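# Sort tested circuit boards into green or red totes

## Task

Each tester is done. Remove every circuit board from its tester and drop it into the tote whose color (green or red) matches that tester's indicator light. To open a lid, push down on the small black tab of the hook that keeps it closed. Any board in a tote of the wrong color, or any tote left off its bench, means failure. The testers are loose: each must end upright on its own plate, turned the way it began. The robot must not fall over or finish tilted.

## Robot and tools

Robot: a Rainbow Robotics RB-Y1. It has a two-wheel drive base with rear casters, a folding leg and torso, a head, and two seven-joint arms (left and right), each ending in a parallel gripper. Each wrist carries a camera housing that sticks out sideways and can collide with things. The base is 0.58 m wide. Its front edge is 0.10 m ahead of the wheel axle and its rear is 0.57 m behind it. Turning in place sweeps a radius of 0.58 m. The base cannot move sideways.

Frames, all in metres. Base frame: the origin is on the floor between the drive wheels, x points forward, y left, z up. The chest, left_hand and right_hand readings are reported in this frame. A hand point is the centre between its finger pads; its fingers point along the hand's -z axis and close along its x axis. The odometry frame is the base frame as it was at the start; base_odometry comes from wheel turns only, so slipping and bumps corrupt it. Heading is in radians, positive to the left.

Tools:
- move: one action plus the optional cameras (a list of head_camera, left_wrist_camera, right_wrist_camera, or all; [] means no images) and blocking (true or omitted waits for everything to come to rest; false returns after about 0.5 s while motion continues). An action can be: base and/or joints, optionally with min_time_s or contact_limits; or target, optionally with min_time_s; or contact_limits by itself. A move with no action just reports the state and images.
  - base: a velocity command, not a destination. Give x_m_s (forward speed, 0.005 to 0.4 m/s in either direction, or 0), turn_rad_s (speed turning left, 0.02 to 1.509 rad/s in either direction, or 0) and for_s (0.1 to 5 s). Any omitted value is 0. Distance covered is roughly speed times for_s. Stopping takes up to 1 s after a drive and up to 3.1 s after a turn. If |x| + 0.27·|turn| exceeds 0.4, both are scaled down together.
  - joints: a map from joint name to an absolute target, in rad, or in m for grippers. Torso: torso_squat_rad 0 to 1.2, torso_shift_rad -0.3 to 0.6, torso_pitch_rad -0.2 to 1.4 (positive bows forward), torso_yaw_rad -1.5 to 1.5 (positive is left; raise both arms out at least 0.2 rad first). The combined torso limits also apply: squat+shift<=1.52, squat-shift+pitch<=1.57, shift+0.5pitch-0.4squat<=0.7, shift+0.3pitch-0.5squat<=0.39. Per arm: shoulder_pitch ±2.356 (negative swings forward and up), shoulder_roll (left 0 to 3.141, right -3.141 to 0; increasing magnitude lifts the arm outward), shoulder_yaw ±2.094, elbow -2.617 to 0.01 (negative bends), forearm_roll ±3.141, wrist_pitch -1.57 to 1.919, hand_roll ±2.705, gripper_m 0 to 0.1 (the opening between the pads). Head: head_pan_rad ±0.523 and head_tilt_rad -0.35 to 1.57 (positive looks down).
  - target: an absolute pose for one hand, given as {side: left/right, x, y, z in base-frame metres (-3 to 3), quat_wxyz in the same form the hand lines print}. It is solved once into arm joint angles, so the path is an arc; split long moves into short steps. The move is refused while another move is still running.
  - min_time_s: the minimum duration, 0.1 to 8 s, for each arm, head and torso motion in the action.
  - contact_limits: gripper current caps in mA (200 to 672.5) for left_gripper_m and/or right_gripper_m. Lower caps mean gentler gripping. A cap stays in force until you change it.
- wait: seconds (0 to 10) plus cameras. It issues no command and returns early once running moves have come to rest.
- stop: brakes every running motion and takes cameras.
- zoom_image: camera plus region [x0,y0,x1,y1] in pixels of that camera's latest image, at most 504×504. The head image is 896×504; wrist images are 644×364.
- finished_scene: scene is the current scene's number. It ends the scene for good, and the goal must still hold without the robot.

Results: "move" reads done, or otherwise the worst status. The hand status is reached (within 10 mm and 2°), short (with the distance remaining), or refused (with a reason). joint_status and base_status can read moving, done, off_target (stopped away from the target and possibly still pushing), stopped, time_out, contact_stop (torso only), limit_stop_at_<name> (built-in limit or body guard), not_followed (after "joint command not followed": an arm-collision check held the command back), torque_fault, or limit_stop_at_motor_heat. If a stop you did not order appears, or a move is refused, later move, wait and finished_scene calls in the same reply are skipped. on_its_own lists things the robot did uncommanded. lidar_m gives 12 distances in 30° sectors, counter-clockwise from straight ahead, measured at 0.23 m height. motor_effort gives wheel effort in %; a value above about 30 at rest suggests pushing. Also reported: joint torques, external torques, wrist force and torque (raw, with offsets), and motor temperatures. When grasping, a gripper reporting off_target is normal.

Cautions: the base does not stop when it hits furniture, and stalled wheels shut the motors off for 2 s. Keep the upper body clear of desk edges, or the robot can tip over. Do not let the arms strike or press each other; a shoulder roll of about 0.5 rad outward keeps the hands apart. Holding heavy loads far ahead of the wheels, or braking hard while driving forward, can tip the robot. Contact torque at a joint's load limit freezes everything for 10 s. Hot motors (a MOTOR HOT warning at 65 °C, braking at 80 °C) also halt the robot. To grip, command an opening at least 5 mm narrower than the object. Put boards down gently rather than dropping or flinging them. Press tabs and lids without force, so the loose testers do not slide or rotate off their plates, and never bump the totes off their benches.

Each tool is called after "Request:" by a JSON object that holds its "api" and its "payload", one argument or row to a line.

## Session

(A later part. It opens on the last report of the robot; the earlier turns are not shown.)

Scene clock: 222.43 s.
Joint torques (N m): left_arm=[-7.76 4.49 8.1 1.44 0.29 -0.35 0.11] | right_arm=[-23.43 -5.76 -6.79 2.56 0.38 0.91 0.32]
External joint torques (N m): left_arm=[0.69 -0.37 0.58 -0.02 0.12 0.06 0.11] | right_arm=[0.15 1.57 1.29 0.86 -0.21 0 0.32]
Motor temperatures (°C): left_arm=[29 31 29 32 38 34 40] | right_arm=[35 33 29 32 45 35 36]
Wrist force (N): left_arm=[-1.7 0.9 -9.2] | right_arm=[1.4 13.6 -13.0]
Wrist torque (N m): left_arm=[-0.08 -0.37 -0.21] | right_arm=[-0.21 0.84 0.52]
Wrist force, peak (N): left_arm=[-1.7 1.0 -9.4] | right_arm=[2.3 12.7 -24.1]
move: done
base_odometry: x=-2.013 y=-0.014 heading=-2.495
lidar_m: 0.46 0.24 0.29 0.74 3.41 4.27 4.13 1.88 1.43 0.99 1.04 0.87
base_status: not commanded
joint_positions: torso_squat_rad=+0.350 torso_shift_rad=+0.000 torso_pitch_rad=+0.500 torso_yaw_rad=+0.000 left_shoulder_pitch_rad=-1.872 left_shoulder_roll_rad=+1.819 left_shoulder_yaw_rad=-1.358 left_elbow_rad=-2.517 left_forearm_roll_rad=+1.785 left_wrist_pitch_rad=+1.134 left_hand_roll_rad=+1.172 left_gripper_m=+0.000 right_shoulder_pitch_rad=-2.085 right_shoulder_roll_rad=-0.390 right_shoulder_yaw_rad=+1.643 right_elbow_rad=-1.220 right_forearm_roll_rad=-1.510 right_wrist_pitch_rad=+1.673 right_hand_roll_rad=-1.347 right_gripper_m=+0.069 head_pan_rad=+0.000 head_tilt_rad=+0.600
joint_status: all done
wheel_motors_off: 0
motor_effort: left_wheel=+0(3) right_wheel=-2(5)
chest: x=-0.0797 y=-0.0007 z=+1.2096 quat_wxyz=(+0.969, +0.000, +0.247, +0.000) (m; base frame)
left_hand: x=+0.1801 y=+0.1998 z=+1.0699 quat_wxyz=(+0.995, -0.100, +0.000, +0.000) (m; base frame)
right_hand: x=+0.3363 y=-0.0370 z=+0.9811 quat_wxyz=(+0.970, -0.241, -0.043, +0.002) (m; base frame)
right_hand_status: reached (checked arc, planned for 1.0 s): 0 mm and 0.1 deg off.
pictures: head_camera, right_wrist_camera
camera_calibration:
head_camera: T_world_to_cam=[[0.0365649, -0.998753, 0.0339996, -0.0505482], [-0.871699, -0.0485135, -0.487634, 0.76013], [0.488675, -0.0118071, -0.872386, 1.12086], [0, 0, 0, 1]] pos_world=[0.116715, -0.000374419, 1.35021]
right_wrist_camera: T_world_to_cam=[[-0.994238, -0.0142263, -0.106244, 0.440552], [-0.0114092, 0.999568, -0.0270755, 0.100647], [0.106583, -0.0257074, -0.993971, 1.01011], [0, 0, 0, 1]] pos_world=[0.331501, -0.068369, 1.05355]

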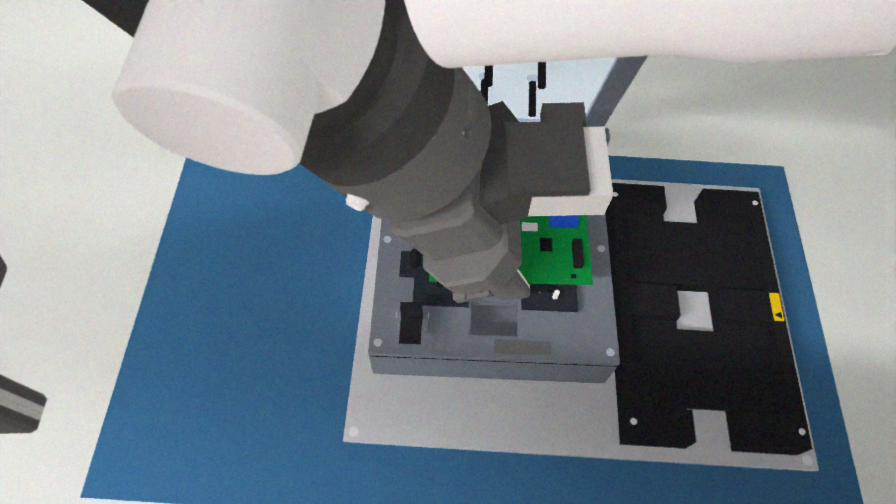

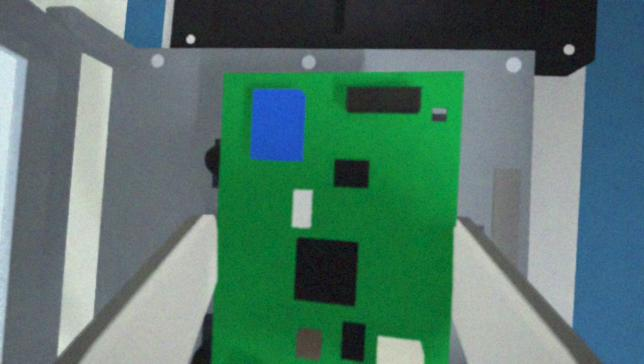

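Request:
{"api": "move", "payload": {
  "target": {"side":"right","x":0.334,"y":-0.037,"z":1.03,"quat_wxyz":[0.9694,-0.2417,-0.0423,0.002]},
  "cameras": []
}}

Request:
{"api": "move", "payload": {
  "target": {"side":"right","x":0.29,"y":-0.08,"z":1.07,"quat_wxyz":[0.9839,-0.1735,-0.0429,-0.001]},
  "cameras": []
}}

Request:
{"api": "move", "payload": {
  "target": {"side":"right","x":0.25,"y":-0.2,"z":1.1,"quat_wxyz":[1,0,0,0]},
  "cameras": ["head_camera"]
}}

Request:
{"api": "move", "payload": {
  "base": {"x_m_s":-0.4,"for_s":2.2},
  "joints": {"head_tilt_rad":0.15,"left_shoulder_pitch_rad":-1.748,"left_shoulder_roll_rad":1.841,"left_shoulder_yaw_rad":-1.442,"left_elbow_rad":-2.497,"left_forearm_roll_rad":1.651,"left_wrist_pitch_rad":1.023,"left_hand_roll_rad":1.099},
  "cameras": ["head_camera"]
}}

Request:
{"api": "move", "payload": {
  "base": {"turn_rad_s":1.1,"for_s":2.167},
  "cameras": ["head_camera"]
}}

Scene clock: 237.63 s.
Joint torques (N m): left_arm=[-7.91 4.42 7.89 1.45 0.33 -0.35 0.16] | right_arm=[-23.25 -6.95 -9.09 1.54 0.73 0.78 0.09]
External joint torques (N m): left_arm=[0.55 -0.43 0.38 0 0.16 0.06 0.16] | right_arm=[0.31 0.9 -0.61 -0.45 0.15 -0.14 0.09]
Motor temperatures (°C): left_arm=[29 31 29 32 38 34 40] | right_arm=[35 33 29 32 45 35 36]
Wrist force (N): left_arm=[-1.7 1.2 -9.2] | right_arm=[1.9 13.9 -12.7]
Wrist torque (N m): left_arm=[-0.11 -0.37 -0.20] | right_arm=[-0.22 0.84 0.52]
Wrist force, peak (N): left_arm=[-1.8 1.3 -9.4] | right_arm=[0.5 16.6 -33.7]
move: done
base_odometry: x=-2.013 y=-0.014 heading=-2.495
lidar_m: 0.46 0.24 0.28 0.74 3.42 4.27 4.14 1.87 1.42 0.99 1.05 0.87
base_status: not commanded
joint_positions: torso_squat_rad=+0.350 torso_shift_rad=+0.000 torso_pitch_rad=+0.500 torso_yaw_rad=+0.000 left_shoulder_pitch_rad=-1.872 left_shoulder_roll_rad=+1.819 left_shoulder_yaw_rad=-1.358 left_elbow_rad=-2.517 left_forearm_roll_rad=+1.785 left_wrist_pitch_rad=+1.134 left_hand_roll_rad=+1.172 left_gripper_m=+0.000 right_shoulder_pitch_rad=-2.169 right_shoulder_roll_rad=-0.447 right_shoulder_yaw_rad=+1.593 right_elbow_rad=-1.287 right_forearm_roll_rad=-1.571 right_wrist_pitch_rad=+1.754 right_hand_roll_rad=-1.351 right_gripper_m=+0.069 head_pan_rad=+0.000 head_tilt_rad=+0.600
joint_status: all done
wheel_motors_off: 0
motor_effort: left_wheel=+1(3) right_wheel=-2(4)
chest: x=-0.0797 y=-0.0007 z=+1.2096 quat_wxyz=(+0.969, +0.000, +0.247, +0.000) (m; base frame)
left_hand: x=+0.1801 y=+0.1998 z=+1.0699 quat_wxyz=(+0.995, -0.100, +0.000, +0.000) (m; base frame)
right_hand: x=+0.3341 y=-0.0371 z=+1.0299 quat_wxyz=(+0.969, -0.242, -0.042, +0.002) (m; base frame)
right_hand_status: reached (checked arc, planned for 0.3 s): 0 mm and 0.0 deg off.
pictures: none
No camera images: "cameras" was empty.

Scene clock: 239.07 s.
Joint torques (N m): left_arm=[-7.98 4.63 7.77 1.46 0.34 -0.39 0.14] | right_arm=[-20.26 -5.43 -10.22 1.38 0.14 0.51 0]
External joint torques (N m): left_arm=[0.48 -0.22 0.26 0.01 0.17 0.02 0.14] | right_arm=[0.77 1.3 -0.35 -0.41 -0.27 -0.2 -0.01]
Motor temperatures (°C): left_arm=[29 31 29 32 38 34 40] | right_arm=[35 33 29 32 45 35 36]
Wrist force (N): left_arm=[-1.7 1.1 -9.2] | right_arm=[1.6 13.4 -12.8]
Wrist torque (N m): left_arm=[-0.11 -0.39 -0.20] | right_arm=[-0.22 0.83 0.54]
Wrist force, peak (N): left_arm=[-1.7 1.5 -9.3] | right_arm=[1.5 14.4 -13.3]
move: done
base_odometry: x=-2.012 y=-0.014 heading=-2.495
lidar_m: 0.46 0.23 0.29 0.75 3.42 4.28 4.14 1.89 1.42 0.99 1.04 0.87
base_status: not commanded
joint_positions: torso_squat_rad=+0.350 torso_shift_rad=+0.000 torso_pitch_rad=+0.500 torso_yaw_rad=+0.000 left_shoulder_pitch_rad=-1.872 left_shoulder_roll_rad=+1.819 left_shoulder_yaw_rad=-1.358 left_elbow_rad=-2.517 left_forearm_roll_rad=+1.785 left_wrist_pitch_rad=+1.134 left_hand_roll_rad=+1.172 left_gripper_m=+0.000 right_shoulder_pitch_rad=-2.198 right_shoulder_roll_rad=-0.787 right_shoulder_yaw_rad=+1.502 right_elbow_rad=-1.789 right_forearm_roll_rad=-1.649 right_wrist_pitch_rad=+1.708 right_hand_roll_rad=-1.533 right_gripper_m=+0.069 head_pan_rad=+0.000 head_tilt_rad=+0.600
joint_status: all done
wheel_motors_off: 0
motor_effort: left_wheel=+2(3) right_wheel=-3(3)
chest: x=-0.0797 y=-0.0007 z=+1.2096 quat_wxyz=(+0.969, +0.000, +0.247, +0.000) (m; base frame)
left_hand: x=+0.1801 y=+0.1998 z=+1.0699 quat_wxyz=(+0.995, -0.100, +0.000, +0.000) (m; base frame)
right_hand: x=+0.2900 y=-0.0800 z=+1.0701 quat_wxyz=(+0.984, -0.174, -0.043, -0.001) (m; base frame)
right_hand_status: reached (checked arc, planned for 0.8 s): 0 mm and 0.0 deg off.
pictures: none
No camera images: "cameras" was empty.

Scene clock: 240.47 s.
Joint torques (N m): left_arm=[-8.14 4.37 7.81 1.53 0.43 -0.32 0.13] | right_arm=[-12.17 -3.68 -9.93 2.03 -0.07 -0.07 -0.18]
External joint torques (N m): left_arm=[0.32 -0.49 0.3 0.07 0.26 0.09 0.13] | right_arm=[2.18 1.25 -0.33 -0.3 -0.3 -0.07 -0.18]
Motor temperatures (°C): left_arm=[29 31 29 32 38 34 40] | right_arm=[35 33 29 32 45 35 36]
Wrist force (N): left_arm=[-1.8 1.1 -9.1] | right_arm=[2.1 10.8 -13.6]
Wrist torque (N m): left_arm=[-0.12 -0.39 -0.21] | right_arm=[-0.07 0.84 0.54]
Wrist force, peak (N): left_arm=[-1.8 0.8 -9.5] | right_arm=[1.7 12.8 -13.7]
move: done
base_odometry: x=-2.012 y=-0.014 heading=-2.495
lidar_m: 0.46 0.24 0.29 0.75 3.42 4.27 4.13 1.88 1.43 0.99 1.04 0.88
base_status: not commanded
joint_positions: torso_squat_rad=+0.350 torso_shift_rad=+0.000 torso_pitch_rad=+0.500 torso_yaw_rad=+0.000 left_shoulder_pitch_rad=-1.872 left_shoulder_roll_rad=+1.819 left_shoulder_yaw_rad=-1.358 left_elbow_rad=-2.517 left_forearm_roll_rad=+1.785 left_wrist_pitch_rad=+1.134 left_hand_roll_rad=+1.172 left_gripper_m=+0.000 right_shoulder_pitch_rad=-2.055 right_shoulder_roll_rad=-1.530 right_shoulder_yaw_rad=+1.366 right_elbow_rad=-2.203 right_forearm_roll_rad=-1.812 right_wrist_pitch_rad=+1.453 right_hand_roll_rad=-1.201 right_gripper_m=+0.069 head_pan_rad=+0.000 head_tilt_rad=+0.600
joint_status: all done
wheel_motors_off: 0
motor_effort: left_wheel=+3(3) right_wheel=-1(3)
chest: x=-0.0797 y=-0.0008 z=+1.2096 quat_wxyz=(+0.969, +0.000, +0.247, +0.000) (m; base frame)
left_hand: x=+0.1801 y=+0.1998 z=+1.0699 quat_wxyz=(+0.995, -0.100, +0.000, +0.000) (m; base frame)
right_hand: x=+0.2501 y=-0.2000 z=+1.1001 quat_wxyz=(+1.000, +0.000, +0.000, +0.000) (m; base frame)
right_hand_status: reached (checked arc, planned for 1.1 s): 0 mm and 0.1 deg off.
pictures: head_camera
camera_calibration:
head_camera: T_world_to_cam=[[0.0365375, -0.998754, 0.0339826, -0.0505519], [-0.871686, -0.0484816, -0.487662, 0.760158], [0.488702, -0.0118042, -0.872371, 1.12085], [0, 0, 0, 1]] pos_world=[0.116703, -0.000404385, 1.35022]

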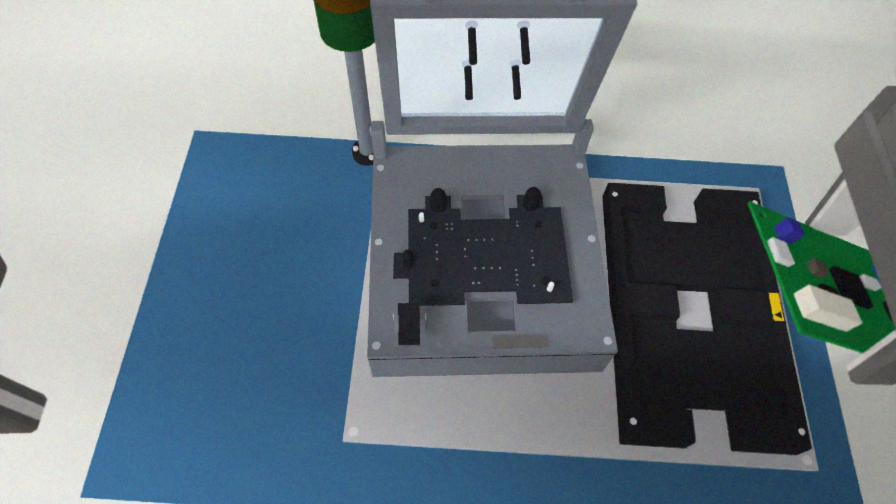

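Scene clock: 244.27 s.
Joint torques (N m): left_arm=[-7.47 6.28 7.26 0.43 0.45 -0.47 0.07] | right_arm=[-12.61 -4.01 -9.37 2.24 -0.15 -0.07 -0.09]
External joint torques (N m): left_arm=[0.7 0.14 -0.19 0.23 0.26 -0.06 0.08] | right_arm=[1.75 0.92 0.23 -0.09 -0.38 -0.07 -0.09]
Motor temperatures (°C): left_arm=[29 31 29 32 38 34 40] | right_arm=[35 33 29 32 45 35 36]
Wrist force (N): left_arm=[-2.0 1.3 -9.2] | right_arm=[2.2 10.7 -13.7]
Wrist torque (N m): left_arm=[-0.15 -0.43 -0.20] | right_arm=[-0.04 0.85 0.54]
Wrist force, peak (N): left_arm=[-1.9 1.4 -9.8] | right_arm=[2.6 11.0 -13.8]
move: done
base_odometry: x=-1.310 y=+0.516 heading=-2.495
lidar_m: 1.08 1.12 1.63 3.28 3.46 3.32 3.25 1.83 1.38 1.34 1.41 1.40
base_status: done (sent for 2.2 of 2.2 s)
joint_positions: torso_squat_rad=+0.350 torso_shift_rad=+0.000 torso_pitch_rad=+0.500 torso_yaw_rad=+0.000 left_shoulder_pitch_rad=-1.748 left_shoulder_roll_rad=+1.841 left_shoulder_yaw_rad=-1.442 left_elbow_rad=-2.497 left_forearm_roll_rad=+1.651 left_wrist_pitch_rad=+1.023 left_hand_roll_rad=+1.099 left_gripper_m=+0.000 right_shoulder_pitch_rad=-2.055 right_shoulder_roll_rad=-1.530 right_shoulder_yaw_rad=+1.366 right_elbow_rad=-2.203 right_forearm_roll_rad=-1.812 right_wrist_pitch_rad=+1.453 right_hand_roll_rad=-1.201 right_gripper_m=+0.069 head_pan_rad=+0.000 head_tilt_rad=+0.150
joint_status: all done
wheel_motors_off: 0
motor_effort: left_wheel=+3(31) right_wheel=-2(21)
chest: x=-0.0798 y=-0.0007 z=+1.2096 quat_wxyz=(+0.969, +0.000, +0.247, +0.000) (m; base frame)
left_hand: x=+0.1798 y=+0.2196 z=+1.0305 quat_wxyz=(+0.995, -0.101, +0.002, -0.001) (m; base frame)
right_hand: x=+0.2501 y=-0.2000 z=+1.1002 quat_wxyz=(+1.000, +0.000, +0.000, +0.000) (m; base frame)
pictures: head_camera
camera_calibration:
head_camera: T_world_to_cam=[[0.0177208, -0.99876, 0.0465181, -0.0670791], [-0.57282, -0.0482745, -0.818258, 1.20403], [0.81949, -0.0121463, -0.572965, 0.697549], [0, 0, 0, 1]] pos_world=[0.119249, -0.000399216, 1.388]

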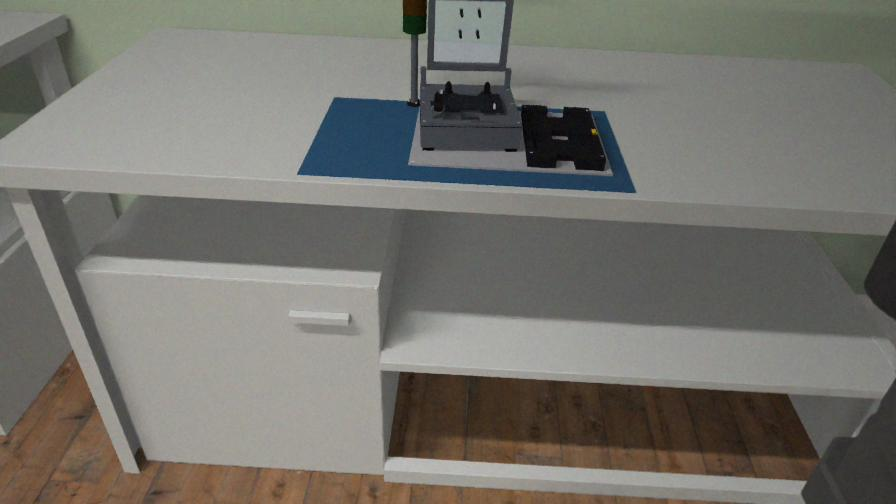

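Scene clock: 248.90 s.
Joint torques (N m): left_arm=[-7.25 6.34 7.11 0.51 0.43 -0.45 0.09] | right_arm=[-12.39 -3.94 -9.72 2.21 -0.04 0.04 0]
External joint torques (N m): left_arm=[0.92 0.2 -0.33 0.31 0.24 -0.05 0.09] | right_arm=[1.97 0.99 -0.12 -0.12 -0.28 0.05 0]
Motor temperatures (°C): left_arm=[29 31 29 32 38 34 40] | right_arm=[35 33 29 32 45 35 36]
Wrist force (N): left_arm=[-1.8 1.4 -8.8] | right_arm=[2.0 10.9 -13.4]
Wrist torque (N m): left_arm=[-0.15 -0.41 -0.20] | right_arm=[-0.09 0.84 0.54]
Wrist force, peak (N): left_arm=[-1.8 1.2 -9.5] | right_arm=[2.5 11.2 -13.7]
move: done
base_odometry: x=-1.310 y=+0.516 heading=-0.148
lidar_m: 3.71 3.33 2.50 1.52 1.33 1.34 1.41 1.74 1.10 1.27 2.57 3.30
base_status: done (sent for 2.17 of 2.17 s)
joint_positions: torso_squat_rad=+0.350 torso_shift_rad=+0.000 torso_pitch_rad=+0.500 torso_yaw_rad=+0.000 left_shoulder_pitch_rad=-1.748 left_shoulder_roll_rad=+1.841 left_shoulder_yaw_rad=-1.442 left_elbow_rad=-2.497 left_forearm_roll_rad=+1.651 left_wrist_pitch_rad=+1.023 left_hand_roll_rad=+1.099 left_gripper_m=+0.000 right_shoulder_pitch_rad=-2.055 right_shoulder_roll_rad=-1.530 right_shoulder_yaw_rad=+1.366 right_elbow_rad=-2.203 right_forearm_roll_rad=-1.812 right_wrist_pitch_rad=+1.453 right_hand_roll_rad=-1.201 right_gripper_m=+0.069 head_pan_rad=+0.000 head_tilt_rad=+0.150
joint_status: not commanded
wheel_motors_off: 0
motor_effort: left_wheel=+0(25) right_wheel=+3(26)
chest: x=-0.0798 y=-0.0007 z=+1.2096 quat_wxyz=(+0.969, +0.000, +0.247, +0.000) (m; base frame)
left_hand: x=+0.1798 y=+0.2196 z=+1.0305 quat_wxyz=(+0.995, -0.101, +0.002, -0.001) (m; base frame)
right_hand: x=+0.2501 y=-0.2000 z=+1.1002 quat_wxyz=(+1.000, +0.000, +0.000, +0.000) (m; base frame)
pictures: head_camera
camera_calibration:
head_camera: T_world_to_cam=[[0.017727, -0.99876, 0.0465243, -0.0670829], [-0.572818, -0.0482832, -0.818259, 1.20403], [0.819491, -0.0121447, -0.572964, 0.697549], [0, 0, 0, 1]] pos_world=[0.119248, -0.000393665, 1.388]

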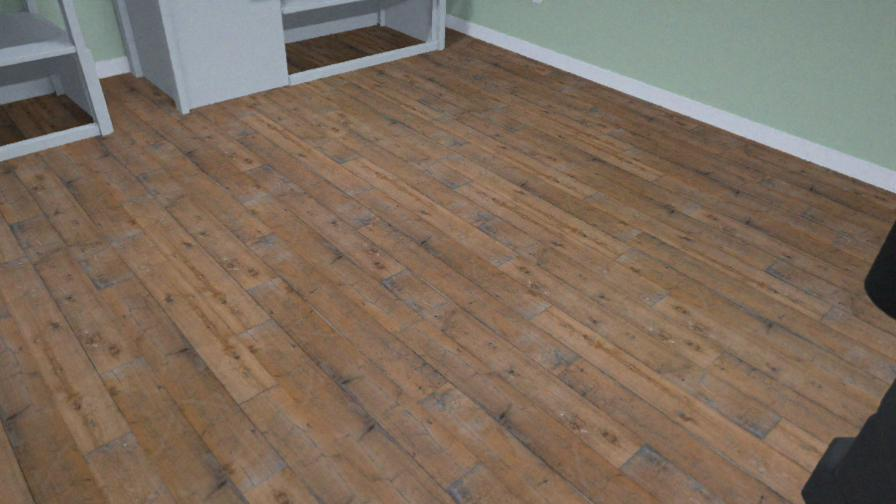

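Request:
{"api": "move", "payload": {
  "base": {"x_m_s":0.4,"for_s":5},
  "cameras": []
}}

Request:
{"api": "move", "payload": {
  "base": {"x_m_s":0.4,"for_s":2.9},
  "cameras": []
}}

Request:
{"api": "move", "payload": {
  "base": {"turn_rad_s":1.0,"for_s":1.267},
  "cameras": ["head_camera"]
}}

Scene clock: 260.47 s.
Joint torques (N m): left_arm=[-7.48 6.07 7.11 0.41 0.37 -0.42 0.08] | right_arm=[-12.64 -3.65 -9.56 2.25 -0.07 -0.1 -0.07]
External joint torques (N m): left_arm=[0.68 -0.07 -0.33 0.21 0.18 -0.02 0.08] | right_arm=[1.71 1.27 0.04 -0.08 -0.31 -0.1 -0.07]
Motor temperatures (°C): left_arm=[29 31 29 32 38 34 40] | right_arm=[35 33 29 32 45 35 36]
Wrist force (N): left_arm=[-1.8 1.2 -9.1] | right_arm=[2.0 10.6 -13.3]
Wrist torque (N m): left_arm=[-0.14 -0.41 -0.20] | right_arm=[-0.05 0.84 0.53]
Wrist force, peak (N): left_arm=[-1.7 1.4 -9.6] | right_arm=[2.2 11.1 -13.9]
move: done
base_odometry: x=+0.668 y=+0.222 heading=-0.148
lidar_m: 2.27 1.81 1.79 2.45 2.71 2.71 3.19 2.56 2.76 2.19 1.93 1.93
base_status: done (sent for 5 of 5 s)
joint_positions: torso_squat_rad=+0.350 torso_shift_rad=+0.000 torso_pitch_rad=+0.500 torso_yaw_rad=+0.000 left_shoulder_pitch_rad=-1.748 left_shoulder_roll_rad=+1.841 left_shoulder_yaw_rad=-1.442 left_elbow_rad=-2.497 left_forearm_roll_rad=+1.651 left_wrist_pitch_rad=+1.023 left_hand_roll_rad=+1.099 left_gripper_m=+0.000 right_shoulder_pitch_rad=-2.055 right_shoulder_roll_rad=-1.530 right_shoulder_yaw_rad=+1.366 right_elbow_rad=-2.203 right_forearm_roll_rad=-1.812 right_wrist_pitch_rad=+1.453 right_hand_roll_rad=-1.201 right_gripper_m=+0.069 head_pan_rad=+0.000 head_tilt_rad=+0.150
joint_status: not commanded
wheel_motors_off: 0
motor_effort: left_wheel=-1(28) right_wheel=-2(30)
chest: x=-0.0797 y=-0.0007 z=+1.2096 quat_wxyz=(+0.969, +0.000, +0.247, +0.000) (m; base frame)
left_hand: x=+0.1798 y=+0.2196 z=+1.0305 quat_wxyz=(+0.995, -0.101, +0.002, -0.001) (m; base frame)
right_hand: x=+0.2501 y=-0.2000 z=+1.1001 quat_wxyz=(+1.000, +0.000, +0.000, +0.000) (m; base frame)
pictures: none
No camera images: "cameras" was empty.

Scene clock: 264.73 s.
Joint torques (N m): left_arm=[-7.29 6.11 7.11 0.45 0.35 -0.45 0.1] | right_arm=[-12.84 -3.97 -9.58 2.19 -0.06 0.01 -0.11]
External joint torques (N m): left_arm=[0.87 -0.03 -0.33 0.25 0.15 -0.05 0.11] | right_arm=[1.52 0.96 0.02 -0.14 -0.29 0.01 -0.11]
Motor temperatures (°C): left_arm=[29 31 29 32 38 34 40] | right_arm=[35 33 29 32 45 35 36]
Wrist force (N): left_arm=[-1.9 1.1 -8.7] | right_arm=[1.9 10.8 -13.1]
Wrist torque (N m): left_arm=[-0.13 -0.43 -0.20] | right_arm=[-0.06 0.83 0.54]
Wrist force, peak (N): left_arm=[-2.0 1.3 -9.5] | right_arm=[2.0 11.3 -13.9]
move: done
base_odometry: x=+1.816 y=+0.051 heading=-0.148
lidar_m: 1.18 1.61 1.03 1.15 2.66 3.48 3.86 3.54 2.16 1.28 1.13 1.13
base_status: done (sent for 2.9 of 2.9 s)
joint_positions: torso_squat_rad=+0.350 torso_shift_rad=+0.000 torso_pitch_rad=+0.500 torso_yaw_rad=+0.000 left_shoulder_pitch_rad=-1.748 left_shoulder_roll_rad=+1.841 left_shoulder_yaw_rad=-1.442 left_elbow_rad=-2.497 left_forearm_roll_rad=+1.651 left_wrist_pitch_rad=+1.023 left_hand_roll_rad=+1.099 left_gripper_m=+0.000 right_shoulder_pitch_rad=-2.055 right_shoulder_roll_rad=-1.530 right_shoulder_yaw_rad=+1.366 right_elbow_rad=-2.203 right_forearm_roll_rad=-1.812 right_wrist_pitch_rad=+1.453 right_hand_roll_rad=-1.201 right_gripper_m=+0.069 head_pan_rad=+0.000 head_tilt_rad=+0.150
joint_status: not commanded
wheel_motors_off: 0
motor_effort: left_wheel=+0(24) right_wheel=-1(20)
chest: x=-0.0797 y=-0.0007 z=+1.2096 quat_wxyz=(+0.969, +0.000, +0.247, +0.000) (m; base frame)
left_hand: x=+0.1798 y=+0.2196 z=+1.0305 quat_wxyz=(+0.995, -0.101, +0.002, -0.001) (m; base frame)
right_hand: x=+0.2501 y=-0.2000 z=+1.1001 quat_wxyz=(+1.000, +0.000, +0.000, +0.000) (m; base frame)
pictures: none
No camera images: "cameras" was empty.

Scene clock: 267.57 s.
Joint torques (N m): left_arm=[-7.37 6.23 7.23 0.4 0.32 -0.34 0.04] | right_arm=[-12.75 -3.87 -9.45 2.21 -0.1 0.1 -0.09]
External joint torques (N m): left_arm=[0.79 0.09 -0.21 0.2 0.13 0.06 0.04] | right_arm=[1.61 1.05 0.15 -0.12 -0.33 0.1 -0.09]
Motor temperatures (°C): left_arm=[29 31 29 32 38 34 40] | right_arm=[35 33 29 32 45 35 36]
Wrist force (N): left_arm=[-1.7 1.3 -9.1] | right_arm=[2.3 10.6 -13.7]
Wrist torque (N m): left_arm=[-0.15 -0.41 -0.22] | right_arm=[-0.04 0.87 0.53]
Wrist force, peak (N): left_arm=[-1.6 1.1 -9.5] | right_arm=[2.3 11.2 -13.6]
move: done
base_odometry: x=+1.816 y=+0.051 heading=+0.654
lidar_m: 1.18 1.02 1.63 3.47 3.68 3.52 3.43 1.54 1.17 1.14 1.20 1.17
base_status: done (sent for 1.27 of 1.27 s)
joint_positions: torso_squat_rad=+0.350 torso_shift_rad=+0.000 torso_pitch_rad=+0.500 torso_yaw_rad=+0.000 left_shoulder_pitch_rad=-1.748 left_shoulder_roll_rad=+1.841 left_shoulder_yaw_rad=-1.442 left_elbow_rad=-2.497 left_forearm_roll_rad=+1.651 left_wrist_pitch_rad=+1.023 left_hand_roll_rad=+1.099 left_gripper_m=+0.000 right_shoulder_pitch_rad=-2.055 right_shoulder_roll_rad=-1.530 right_shoulder_yaw_rad=+1.366 right_elbow_rad=-2.203 right_forearm_roll_rad=-1.812 right_wrist_pitch_rad=+1.453 right_hand_roll_rad=-1.201 right_gripper_m=+0.069 head_pan_rad=+0.000 head_tilt_rad=+0.150
joint_status: not commanded
wheel_motors_off: 0
motor_effort: left_wheel=-1(25) right_wheel=+2(24)
chest: x=-0.0797 y=-0.0007 z=+1.2096 quat_wxyz=(+0.969, +0.000, +0.247, +0.000) (m; base frame)
left_hand: x=+0.1798 y=+0.2196 z=+1.0305 quat_wxyz=(+0.995, -0.101, +0.002, -0.001) (m; base frame)
right_hand: x=+0.2501 y=-0.2000 z=+1.1001 quat_wxyz=(+1.000, +0.000, +0.000, +0.000) (m; base frame)
pictures: head_camera
camera_calibration:
head_camera: T_world_to_cam=[[0.0177359, -0.99876, 0.0465284, -0.0670845], [-0.572895, -0.0482904, -0.818205, 1.20398], [0.819437, -0.0121443, -0.573041, 0.6976], [0, 0, 0, 1]] pos_world=[0.119302, -0.000388902, 1.38797]

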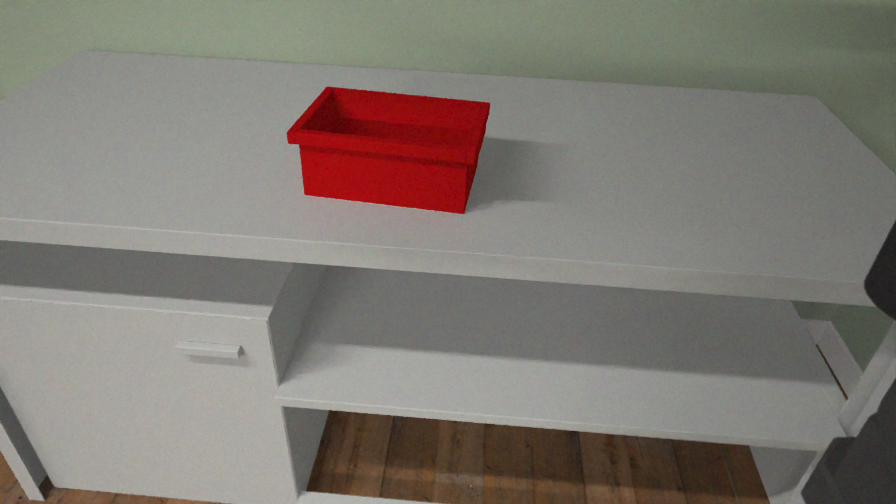

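Request:
{"api": "move", "payload": {
  "base": {"x_m_s":0.4,"for_s":1.767},
  "joints": {"head_tilt_rad":0.6},
  "cameras": ["head_camera"]
}}

Request:
{"api": "move", "payload": {
  "target": {"side":"right","x":0.26,"y":-0.08,"z":1.17,"quat_wxyz":[0.6964,-0.1228,-0.1228,0.6964]},
  "cameras": []
}}

Request:
{"api": "move", "payload": {
  "target": {"side":"right","x":0.39,"y":0.05,"z":1.11,"quat_wxyz":[0.6964,-0.1228,-0.1228,0.6964]},
  "cameras": ["head_camera","right_wrist_camera"]
}}

Scene clock: 282.03 s.
Joint torques (N m): left_arm=[-7.26 6.08 7.15 0.48 0.38 -0.37 0.07] | right_arm=[-12.62 -4.09 -9.27 2.29 -0.06 -0.08 -0.09]
External joint torques (N m): left_arm=[0.9 -0.06 -0.29 0.28 0.19 0.03 0.07] | right_arm=[1.73 0.83 0.33 -0.04 -0.29 -0.08 -0.09]
Motor temperatures (°C): left_arm=[29 31 29 32 38 34 40] | right_arm=[35 33 29 32 45 35 36]
Wrist force (N): left_arm=[-1.7 1.2 -8.8] | right_arm=[2.1 11.0 -13.5]
Wrist torque (N m): left_arm=[-0.12 -0.38 -0.20] | right_arm=[-0.09 0.86 0.54]
Wrist force, peak (N): left_arm=[-2.3 1.3 -9.3] | right_arm=[2.3 11.1 -13.9]
move: done
base_odometry: x=+2.376 y=+0.481 heading=+0.654
lidar_m: 0.89 0.44 0.42 1.33 3.65 4.20 3.87 1.59 1.21 0.80 0.82 0.93
base_status: done (sent for 1.77 of 1.77 s)
joint_positions: torso_squat_rad=+0.350 torso_shift_rad=+0.000 torso_pitch_rad=+0.500 torso_yaw_rad=+0.000 left_shoulder_pitch_rad=-1.748 left_shoulder_roll_rad=+1.841 left_shoulder_yaw_rad=-1.442 left_elbow_rad=-2.497 left_forearm_roll_rad=+1.651 left_wrist_pitch_rad=+1.023 left_hand_roll_rad=+1.099 left_gripper_m=+0.000 right_shoulder_pitch_rad=-2.055 right_shoulder_roll_rad=-1.530 right_shoulder_yaw_rad=+1.366 right_elbow_rad=-2.203 right_forearm_roll_rad=-1.812 right_wrist_pitch_rad=+1.453 right_hand_roll_rad=-1.201 right_gripper_m=+0.069 head_pan_rad=+0.000 head_tilt_rad=+0.600
joint_status: all done
wheel_motors_off: 0
motor_effort: left_wheel=+1(28) right_wheel=-1(29)
chest: x=-0.0797 y=-0.0007 z=+1.2096 quat_wxyz=(+0.969, +0.000, +0.247, +0.000) (m; base frame)
left_hand: x=+0.1798 y=+0.2196 z=+1.0305 quat_wxyz=(+0.995, -0.101, +0.002, -0.001) (m; base frame)
right_hand: x=+0.2501 y=-0.2000 z=+1.1001 quat_wxyz=(+1.000, +0.000, +0.000, +0.000) (m; base frame)
pictures: head_camera
camera_calibration:
head_camera: T_world_to_cam=[[0.0365775, -0.998751, 0.0340374, -0.0505821], [-0.871706, -0.0485428, -0.487619, 0.76013], [0.488663, -0.0118347, -0.872393, 1.12085], [0, 0, 0, 1]] pos_world=[0.116741, -0.000355222, 1.3502]

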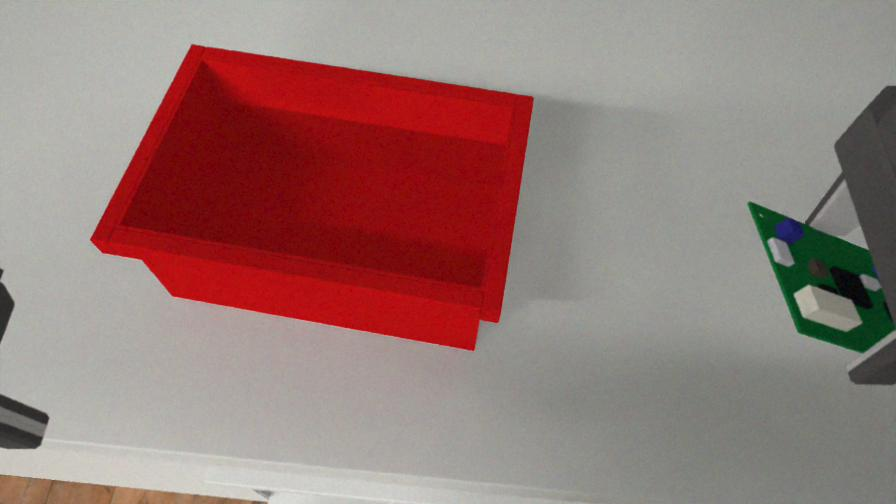

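Scene clock: 283.67 s.
Joint torques (N m): left_arm=[-7.41 6.19 7.05 0.45 0.4 -0.39 0.16] | right_arm=[-14.89 -4.18 -9.32 3.23 0.8 0.16 -0.38]
External joint torques (N m): left_arm=[0.76 0.05 -0.39 0.25 0.2 0.01 0.16] | right_arm=[1.38 0.4 -0.08 -0.49 -0.16 0.1 -0.38]
Motor temperatures (°C): left_arm=[29 31 29 32 38 34 40] | right_arm=[35 33 29 32 45 35 36]
Wrist force (N): left_arm=[-1.6 1.2 -9.1] | right_arm=[2.1 12.9 -13.2]
Wrist torque (N m): left_arm=[-0.15 -0.40 -0.19] | right_arm=[-0.19 0.85 0.54]
Wrist force, peak (N): left_arm=[-1.6 1.4 -9.4] | right_arm=[3.0 13.2 -13.1]
move: done
base_odometry: x=+2.376 y=+0.481 heading=+0.654
lidar_m: 0.90 0.43 0.41 1.32 3.64 4.20 3.87 1.60 1.20 0.80 0.82 0.93
base_status: not commanded
joint_positions: torso_squat_rad=+0.350 torso_shift_rad=+0.000 torso_pitch_rad=+0.500 torso_yaw_rad=+0.000 left_shoulder_pitch_rad=-1.748 left_shoulder_roll_rad=+1.841 left_shoulder_yaw_rad=-1.442 left_elbow_rad=-2.497 left_forearm_roll_rad=+1.651 left_wrist_pitch_rad=+1.023 left_hand_roll_rad=+1.099 left_gripper_m=+0.000 right_shoulder_pitch_rad=-2.269 right_shoulder_roll_rad=-1.146 right_shoulder_yaw_rad=+1.206 right_elbow_rad=-2.258 right_forearm_roll_rad=-1.648 right_wrist_pitch_rad=+1.607 right_hand_roll_rad=-0.145 right_gripper_m=+0.069 head_pan_rad=+0.000 head_tilt_rad=+0.600
joint_status: all done
wheel_motors_off: 0
motor_effort: left_wheel=+1(3) right_wheel=-2(3)
chest: x=-0.0797 y=-0.0007 z=+1.2096 quat_wxyz=(+0.969, +0.000, +0.247, +0.000) (m; base frame)
left_hand: x=+0.1798 y=+0.2196 z=+1.0305 quat_wxyz=(+0.995, -0.101, +0.002, -0.001) (m; base frame)
right_hand: x=+0.2600 y=-0.0800 z=+1.1702 quat_wxyz=(+0.697, -0.123, -0.123, +0.696) (m; base frame)
right_hand_status: reached (checked arc, planned for 1.0 s): 0 mm and 0.1 deg off.
pictures: none
No camera images: "cameras" was empty.

Scene clock: 285.33 s.
Joint torques (N m): left_arm=[-7.22 5.99 7.01 0.43 0.38 -0.36 0.06] | right_arm=[-21.26 -7.94 -9.19 2.17 0.85 -0.25 -0.16]
External joint torques (N m): left_arm=[0.95 -0.14 -0.43 0.23 0.19 0.04 0.06] | right_arm=[2.53 0.12 1.09 0.44 -0.09 -0.05 -0.16]
Motor temperatures (°C): left_arm=[29 31 29 32 38 34 40] | right_arm=[35 33 29 32 45 35 36]
Wrist force (N): left_arm=[-1.5 1.1 -9.0] | right_arm=[2.5 12.8 -13.1]
Wrist torque (N m): left_arm=[-0.12 -0.37 -0.19] | right_arm=[-0.14 0.89 0.55]
Wrist force, peak (N): left_arm=[-1.6 1.1 -9.5] | right_arm=[2.5 13.8 -13.1]
move: done
base_odometry: x=+2.376 y=+0.481 heading=+0.654
lidar_m: 0.90 0.44 0.40 1.32 3.65 4.21 3.86 1.59 1.20 0.80 0.82 0.93
base_status: not commanded
joint_positions: torso_squat_rad=+0.350 torso_shift_rad=+0.000 torso_pitch_rad=+0.500 torso_yaw_rad=+0.000 left_shoulder_pitch_rad=-1.748 left_shoulder_roll_rad=+1.841 left_shoulder_yaw_rad=-1.442 left_elbow_rad=-2.497 left_forearm_roll_rad=+1.651 left_wrist_pitch_rad=+1.023 left_hand_roll_rad=+1.099 left_gripper_m=+0.000 right_shoulder_pitch_rad=-2.212 right_shoulder_roll_rad=-0.585 right_shoulder_yaw_rad=+1.351 right_elbow_rad=-1.405 right_forearm_roll_rad=-1.410 right_wrist_pitch_rad=+1.482 right_hand_roll_rad=+0.175 right_gripper_m=+0.069 head_pan_rad=+0.000 head_tilt_rad=+0.600
joint_status: all done
wheel_motors_off: 0
motor_effort: left_wheel=+3(3) right_wheel=-2(3)
chest: x=-0.0797 y=-0.0007 z=+1.2096 quat_wxyz=(+0.969, +0.000, +0.247, +0.000) (m; base frame)
left_hand: x=+0.1798 y=+0.2196 z=+1.0305 quat_wxyz=(+0.995, -0.101, +0.002, -0.001) (m; base frame)
right_hand: x=+0.3897 y=+0.0501 z=+1.1103 quat_wxyz=(+0.696, -0.123, -0.124, +0.696) (m; base frame)
right_hand_status: reached (checked arc, planned for 1.2 s): 0 mm and 0.1 deg off.
pictures: head_camera, right_wrist_camera
camera_calibration:
head_camera: T_world_to_cam=[[0.0365788, -0.998751, 0.0340237, -0.0505625], [-0.871677, -0.0485379, -0.487672, 0.760178], [0.488715, -0.0118192, -0.872364, 1.12084], [0, 0, 0, 1]] pos_world=[0.116707, -0.000354443, 1.35022]
right_wrist_camera: T_world_to_cam=[[-0.0126854, -0.999618, -0.0245625, 0.084738], [-0.993976, 0.00993197, 0.109143, 0.298929], [-0.108857, 0.0257991, -0.993723, 1.21612], [0, 0, 0, 1]] pos_world=[0.430586, 0.050362, 1.17794]

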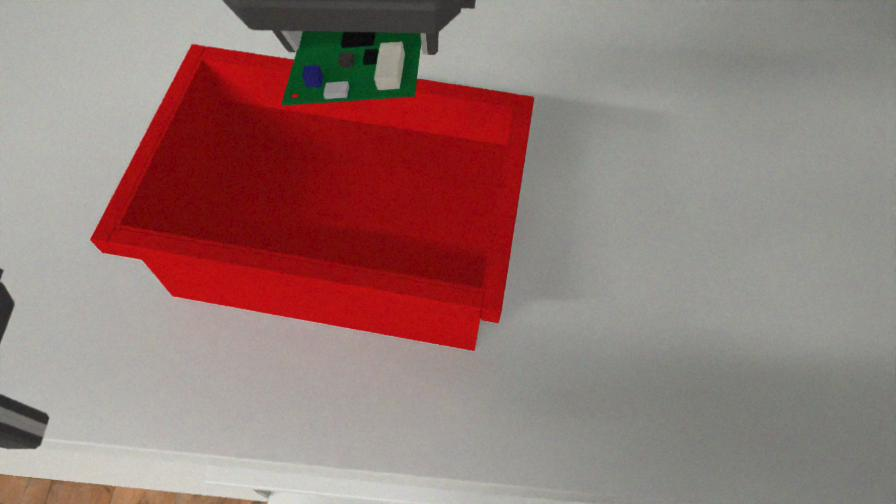

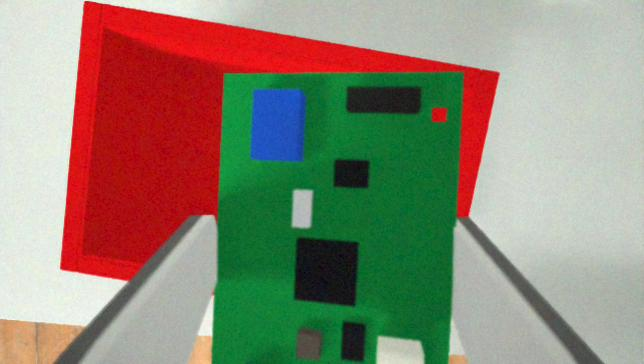

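Request:
{"api": "move", "payload": {
  "target": {"side":"right","x":0.4,"y":0.076,"z":1.08,"quat_wxyz":[0.7262,-0.1281,-0.1174,0.6654]},
  "cameras": []
}}

Request:
{"api": "move", "payload": {
  "target": {"side":"right","x":0.417,"y":0.089,"z":1.0,"quat_wxyz":[0.7262,-0.1281,-0.1174,0.6654]},
  "cameras": ["head_camera"]
}}

Request:
{"api": "move", "payload": {
  "target": {"side":"right","x":0.417,"y":0.089,"z":0.9,"quat_wxyz":[0.7262,-0.1281,-0.1174,0.6654]},
  "cameras": ["head_camera"]
}}

Request:
{"api": "move", "payload": {
  "target": {"side":"right","x":0.417,"y":0.089,"z":0.873,"quat_wxyz":[0.7262,-0.1281,-0.1174,0.6654]},
  "cameras": ["head_camera","right_wrist_camera"]
}}

Scene clock: 302.27 s.
Joint torques (N m): left_arm=[-7.53 5.98 7.34 0.42 0.33 -0.37 0.07] | right_arm=[-22.1 -8.52 -8.6 2.03 0.9 -0.11 -0.13]
External joint torques (N m): left_arm=[0.64 -0.16 -0.1 0.22 0.14 0.03 0.08] | right_arm=[2.37 -0.12 0.85 0.52 -0.05 0.05 -0.13]
Motor temperatures (°C): left_arm=[29 31 29 32 38 34 40] | right_arm=[35 34 29 32 45 35 36]
Wrist force (N): left_arm=[-1.8 1.2 -9.1] | right_arm=[2.2 12.8 -13.4]
Wrist torque (N m): left_arm=[-0.14 -0.42 -0.21] | right_arm=[-0.16 0.85 0.52]
Wrist force, peak (N): left_arm=[-1.9 1.4 -9.5] | right_arm=[2.4 13.4 -14.4]
move: done
base_odometry: x=+2.376 y=+0.481 heading=+0.654
lidar_m: 0.90 0.44 0.41 1.32 3.64 4.21 3.86 1.60 1.20 0.80 0.81 0.93
base_status: not commanded
joint_positions: torso_squat_rad=+0.350 torso_shift_rad=+0.000 torso_pitch_rad=+0.500 torso_yaw_rad=+0.000 left_shoulder_pitch_rad=-1.748 left_shoulder_roll_rad=+1.841 left_shoulder_yaw_rad=-1.442 left_elbow_rad=-2.497 left_forearm_roll_rad=+1.651 left_wrist_pitch_rad=+1.023 left_hand_roll_rad=+1.099 left_gripper_m=+0.000 right_shoulder_pitch_rad=-2.192 right_shoulder_roll_rad=-0.436 right_shoulder_yaw_rad=+1.386 right_elbow_rad=-1.215 right_forearm_roll_rad=-1.371 right_wrist_pitch_rad=+1.453 right_hand_roll_rad=+0.130 right_gripper_m=+0.069 head_pan_rad=+0.000 head_tilt_rad=+0.600
joint_status: all done
wheel_motors_off: 0
motor_effort: left_wheel=+2(3) right_wheel=-2(3)
chest: x=-0.0797 y=-0.0007 z=+1.2096 quat_wxyz=(+0.969, +0.000, +0.247, +0.000) (m; base frame)
left_hand: x=+0.1798 y=+0.2196 z=+1.0305 quat_wxyz=(+0.995, -0.101, +0.002, -0.001) (m; base frame)
right_hand: x=+0.3996 y=+0.0759 z=+1.0802 quat_wxyz=(+0.726, -0.128, -0.119, +0.665) (m; base frame)
right_hand_status: reached (checked arc, planned for 0.5 s): 0 mm and 0.2 deg off.
pictures: none
No camera images: "cameras" was empty.

Scene clock: 303.30 s.
Joint torques (N m): left_arm=[-7.59 5.95 7.11 0.48 0.39 -0.42 0.09] | right_arm=[-23.98 -7.38 -7.46 1.62 0.89 -0.02 0.21]
External joint torques (N m): left_arm=[0.57 -0.18 -0.34 0.29 0.2 -0.02 0.1] | right_arm=[1.12 0.22 0.66 0.59 -0.02 0.18 0.21]
Motor temperatures (°C): left_arm=[29 31 29 32 38 34 40] | right_arm=[35 34 29 32 45 35 36]
Wrist force (N): left_arm=[-1.7 1.4 -9.1] | right_arm=[2.3 12.9 -13.0]
Wrist torque (N m): left_arm=[-0.15 -0.40 -0.20] | right_arm=[-0.16 0.85 0.53]
Wrist force, peak (N): left_arm=[-1.5 1.0 -9.4] | right_arm=[2.7 13.3 -14.3]
move: done
base_odometry: x=+2.376 y=+0.481 heading=+0.654
lidar_m: 0.90 0.44 0.41 1.31 3.65 4.20 3.87 1.60 1.20 0.80 0.82 0.92
base_status: not commanded
joint_positions: torso_squat_rad=+0.350 torso_shift_rad=+0.000 torso_pitch_rad=+0.500 torso_yaw_rad=+0.000 left_shoulder_pitch_rad=-1.748 left_shoulder_roll_rad=+1.841 left_shoulder_yaw_rad=-1.442 left_elbow_rad=-2.497 left_forearm_roll_rad=+1.651 left_wrist_pitch_rad=+1.023 left_hand_roll_rad=+1.099 left_gripper_m=+0.000 right_shoulder_pitch_rad=-2.069 right_shoulder_roll_rad=-0.285 right_shoulder_yaw_rad=+1.458 right_elbow_rad=-0.988 right_forearm_roll_rad=-1.288 right_wrist_pitch_rad=+1.304 right_hand_roll_rad=+0.193 right_gripper_m=+0.069 head_pan_rad=+0.000 head_tilt_rad=+0.600
joint_status: all done
wheel_motors_off: 0
motor_effort: left_wheel=+2(4) right_wheel=-1(3)
chest: x=-0.0797 y=-0.0007 z=+1.2096 quat_wxyz=(+0.969, +0.000, +0.247, +0.000) (m; base frame)
left_hand: x=+0.1798 y=+0.2196 z=+1.0305 quat_wxyz=(+0.995, -0.101, +0.002, -0.001) (m; base frame)
right_hand: x=+0.4167 y=+0.0890 z=+1.0001 quat_wxyz=(+0.726, -0.128, -0.118, +0.665) (m; base frame)
right_hand_status: reached (checked arc, planned for 0.6 s): 0 mm and 0.1 deg off.
pictures: head_camera
camera_calibration:
head_camera: T_world_to_cam=[[0.0365851, -0.998753, 0.0339801, -0.0505301], [-0.871681, -0.048522, -0.487667, 0.760173], [0.488707, -0.0117784, -0.872368, 1.12085], [0, 0, 0, 1]] pos_world=[0.116711, -0.000380172, 1.35022]

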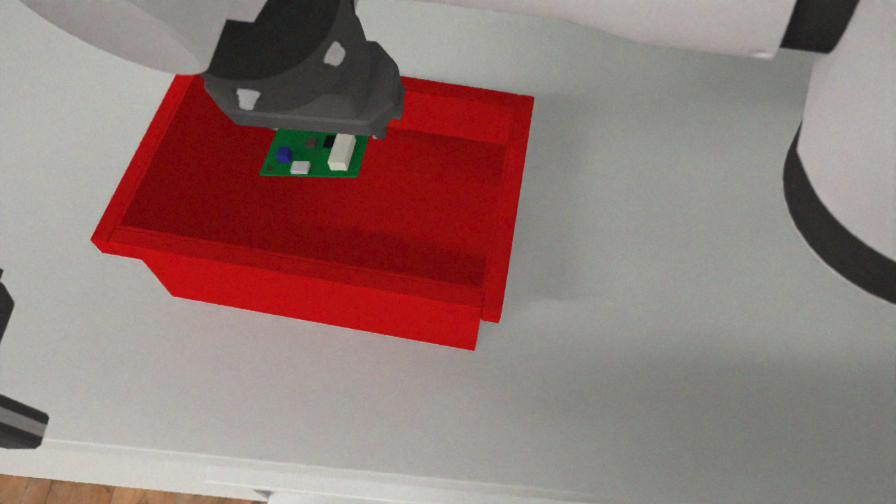

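Scene clock: 304.23 s.
Joint torques (N m): left_arm=[-7.41 5.74 7.19 0.41 0.41 -0.32 0.11] | right_arm=[-23.42 -4.84 -5.19 1.6 0.85 -0.21 0.06]
External joint torques (N m): left_arm=[0.76 -0.39 -0.25 0.22 0.22 0.08 0.11] | right_arm=[1.15 0.59 0.7 0.89 0.01 0.05 0.06]
Motor temperatures (°C): left_arm=[29 31 29 32 38 34 40] | right_arm=[35 34 29 32 45 35 36]
Wrist force (N): left_arm=[-1.8 0.9 -9.3] | right_arm=[2.3 13.2 -12.8]
Wrist torque (N m): left_arm=[-0.12 -0.43 -0.19] | right_arm=[-0.20 0.86 0.53]
Wrist force, peak (N): left_arm=[-1.8 1.1 -9.4] | right_arm=[2.1 14.4 -14.0]
move: done
base_odometry: x=+2.376 y=+0.481 heading=+0.654
lidar_m: 0.90 0.43 0.42 1.32 3.65 4.20 3.86 1.59 1.21 0.80 0.81 0.93
base_status: not commanded
joint_positions: torso_squat_rad=+0.350 torso_shift_rad=+0.000 torso_pitch_rad=+0.500 torso_yaw_rad=+0.000 left_shoulder_pitch_rad=-1.748 left_shoulder_roll_rad=+1.841 left_shoulder_yaw_rad=-1.442 left_elbow_rad=-2.497 left_forearm_roll_rad=+1.651 left_wrist_pitch_rad=+1.023 left_hand_roll_rad=+1.099 left_gripper_m=+0.000 right_shoulder_pitch_rad=-1.895 right_shoulder_roll_rad=-0.115 right_shoulder_yaw_rad=+1.538 right_elbow_rad=-0.714 right_forearm_roll_rad=-1.207 right_wrist_pitch_rad=+1.115 right_hand_roll_rad=+0.257 right_gripper_m=+0.069 head_pan_rad=+0.000 head_tilt_rad=+0.600
joint_status: all done
wheel_motors_off: 0
motor_effort: left_wheel=+2(3) right_wheel=-2(3)
chest: x=-0.0797 y=-0.0007 z=+1.2096 quat_wxyz=(+0.969, +0.000, +0.247, +0.000) (m; base frame)
left_hand: x=+0.1798 y=+0.2196 z=+1.0305 quat_wxyz=(+0.995, -0.101, +0.002, -0.001) (m; base frame)
right_hand: x=+0.4168 y=+0.0890 z=+0.9000 quat_wxyz=(+0.726, -0.128, -0.118, +0.665) (m; base frame)
right_hand_status: reached (checked arc, planned for 0.6 s): 0 mm and 0.1 deg off.
pictures: head_camera
camera_calibration:
head_camera: T_world_to_cam=[[0.0365741, -0.998753, 0.0339764, -0.0505317], [-0.871693, -0.0485103, -0.487645, 0.760155], [0.488685, -0.0117818, -0.872381, 1.12085], [0, 0, 0, 1]] pos_world=[0.116727, -0.000387731, 1.35021]

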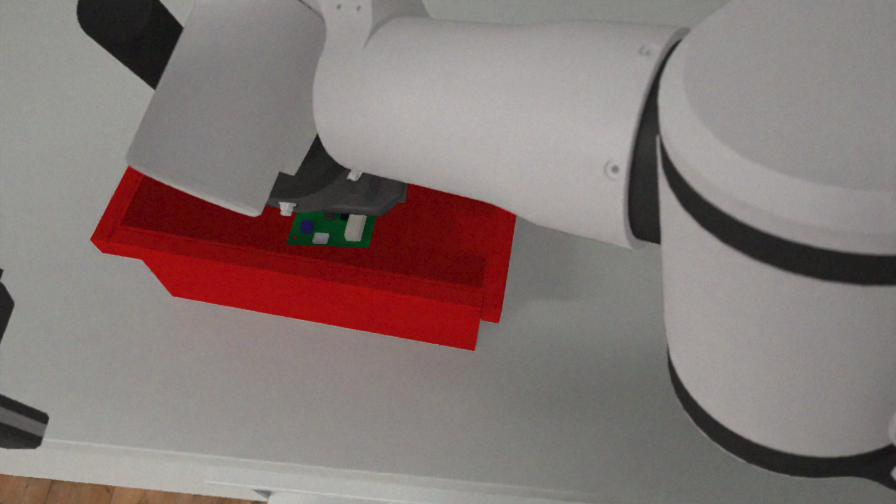

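Scene clock: 305.20 s.
Joint torques (N m): left_arm=[-7.33 5.71 7.3 0.39 0.41 -0.36 0.09] | right_arm=[-22.2 -3.62 -3.8 1.4 0.82 -0.42 0.1]
External joint torques (N m): left_arm=[0.84 -0.42 -0.14 0.19 0.22 0.04 0.09] | right_arm=[1.97 0.94 0.84 0.67 0.01 -0.12 0.1]
Motor temperatures (°C): left_arm=[29 31 29 32 38 34 40] | right_arm=[35 34 29 32 45 35 36]
Wrist force (N): left_arm=[-1.9 1.3 -9.0] | right_arm=[2.2 13.2 -12.6]
Wrist torque (N m): left_arm=[-0.16 -0.43 -0.19] | right_arm=[-0.22 0.82 0.52]
Wrist force, peak (N): left_arm=[-1.6 1.1 -9.5] | right_arm=[2.6 14.8 -13.9]
move: done
base_odometry: x=+2.376 y=+0.481 heading=+0.654
lidar_m: 0.90 0.43 0.41 1.32 3.65 4.21 3.86 1.59 1.20 0.80 0.82 0.92
base_status: not commanded
joint_positions: torso_squat_rad=+0.350 torso_shift_rad=+0.000 torso_pitch_rad=+0.500 torso_yaw_rad=+0.000 left_shoulder_pitch_rad=-1.748 left_shoulder_roll_rad=+1.841 left_shoulder_yaw_rad=-1.442 left_elbow_rad=-2.497 left_forearm_roll_rad=+1.651 left_wrist_pitch_rad=+1.023 left_hand_roll_rad=+1.099 left_gripper_m=+0.000 right_shoulder_pitch_rad=-1.843 right_shoulder_roll_rad=-0.038 right_shoulder_yaw_rad=+1.549 right_elbow_rad=-0.567 right_forearm_roll_rad=-1.198 right_wrist_pitch_rad=+1.048 right_hand_roll_rad=+0.313 right_gripper_m=+0.069 head_pan_rad=+0.000 head_tilt_rad=+0.600
joint_status: all done
wheel_motors_off: 0
motor_effort: left_wheel=+2(4) right_wheel=-2(3)
chest: x=-0.0797 y=-0.0007 z=+1.2096 quat_wxyz=(+0.969, +0.000, +0.247, +0.000) (m; base frame)
left_hand: x=+0.1798 y=+0.2196 z=+1.0305 quat_wxyz=(+0.995, -0.101, +0.002, -0.001) (m; base frame)
right_hand: x=+0.4166 y=+0.0887 z=+0.8734 quat_wxyz=(+0.726, -0.128, -0.120, +0.665) (m; base frame)
right_hand_status: reached (checked arc, planned for 0.4 s): 1 mm and 0.3 deg off.
pictures: head_camera, right_wrist_camera
camera_calibration:
head_camera: T_world_to_cam=[[0.0365782, -0.998753, 0.0339728, -0.0505262], [-0.871675, -0.0485125, -0.487677, 0.760185], [0.488717, -0.0117749, -0.872363, 1.12084], [0, 0, 0, 1]] pos_world=[0.116707, -0.000386898, 1.35022]
right_wrist_camera: T_world_to_cam=[[-0.0994195, -0.994681, -0.0269259, 0.15558], [-0.98961, 0.0960156, 0.107019, 0.343528], [-0.103864, 0.0372859, -0.993892, 0.979682], [0, 0, 0, 1]] pos_world=[0.45718, 0.0852402, 0.941123]

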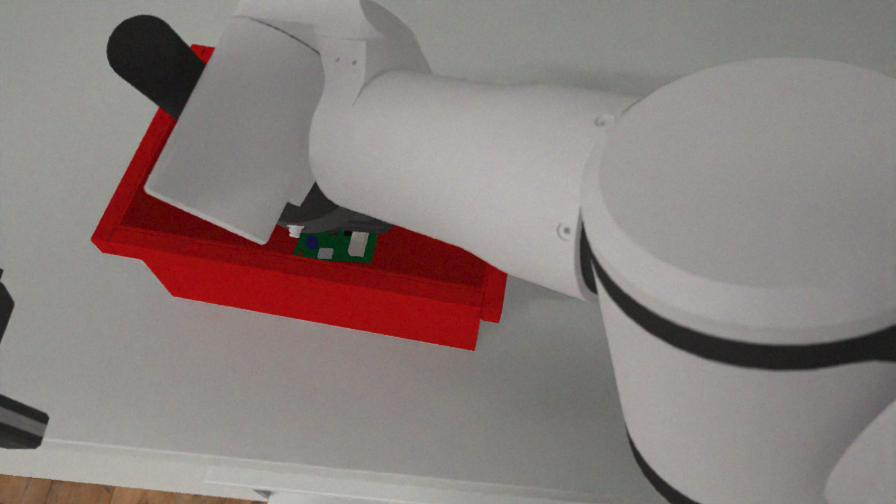

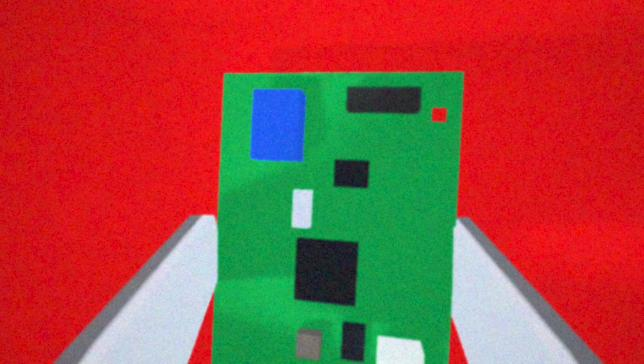

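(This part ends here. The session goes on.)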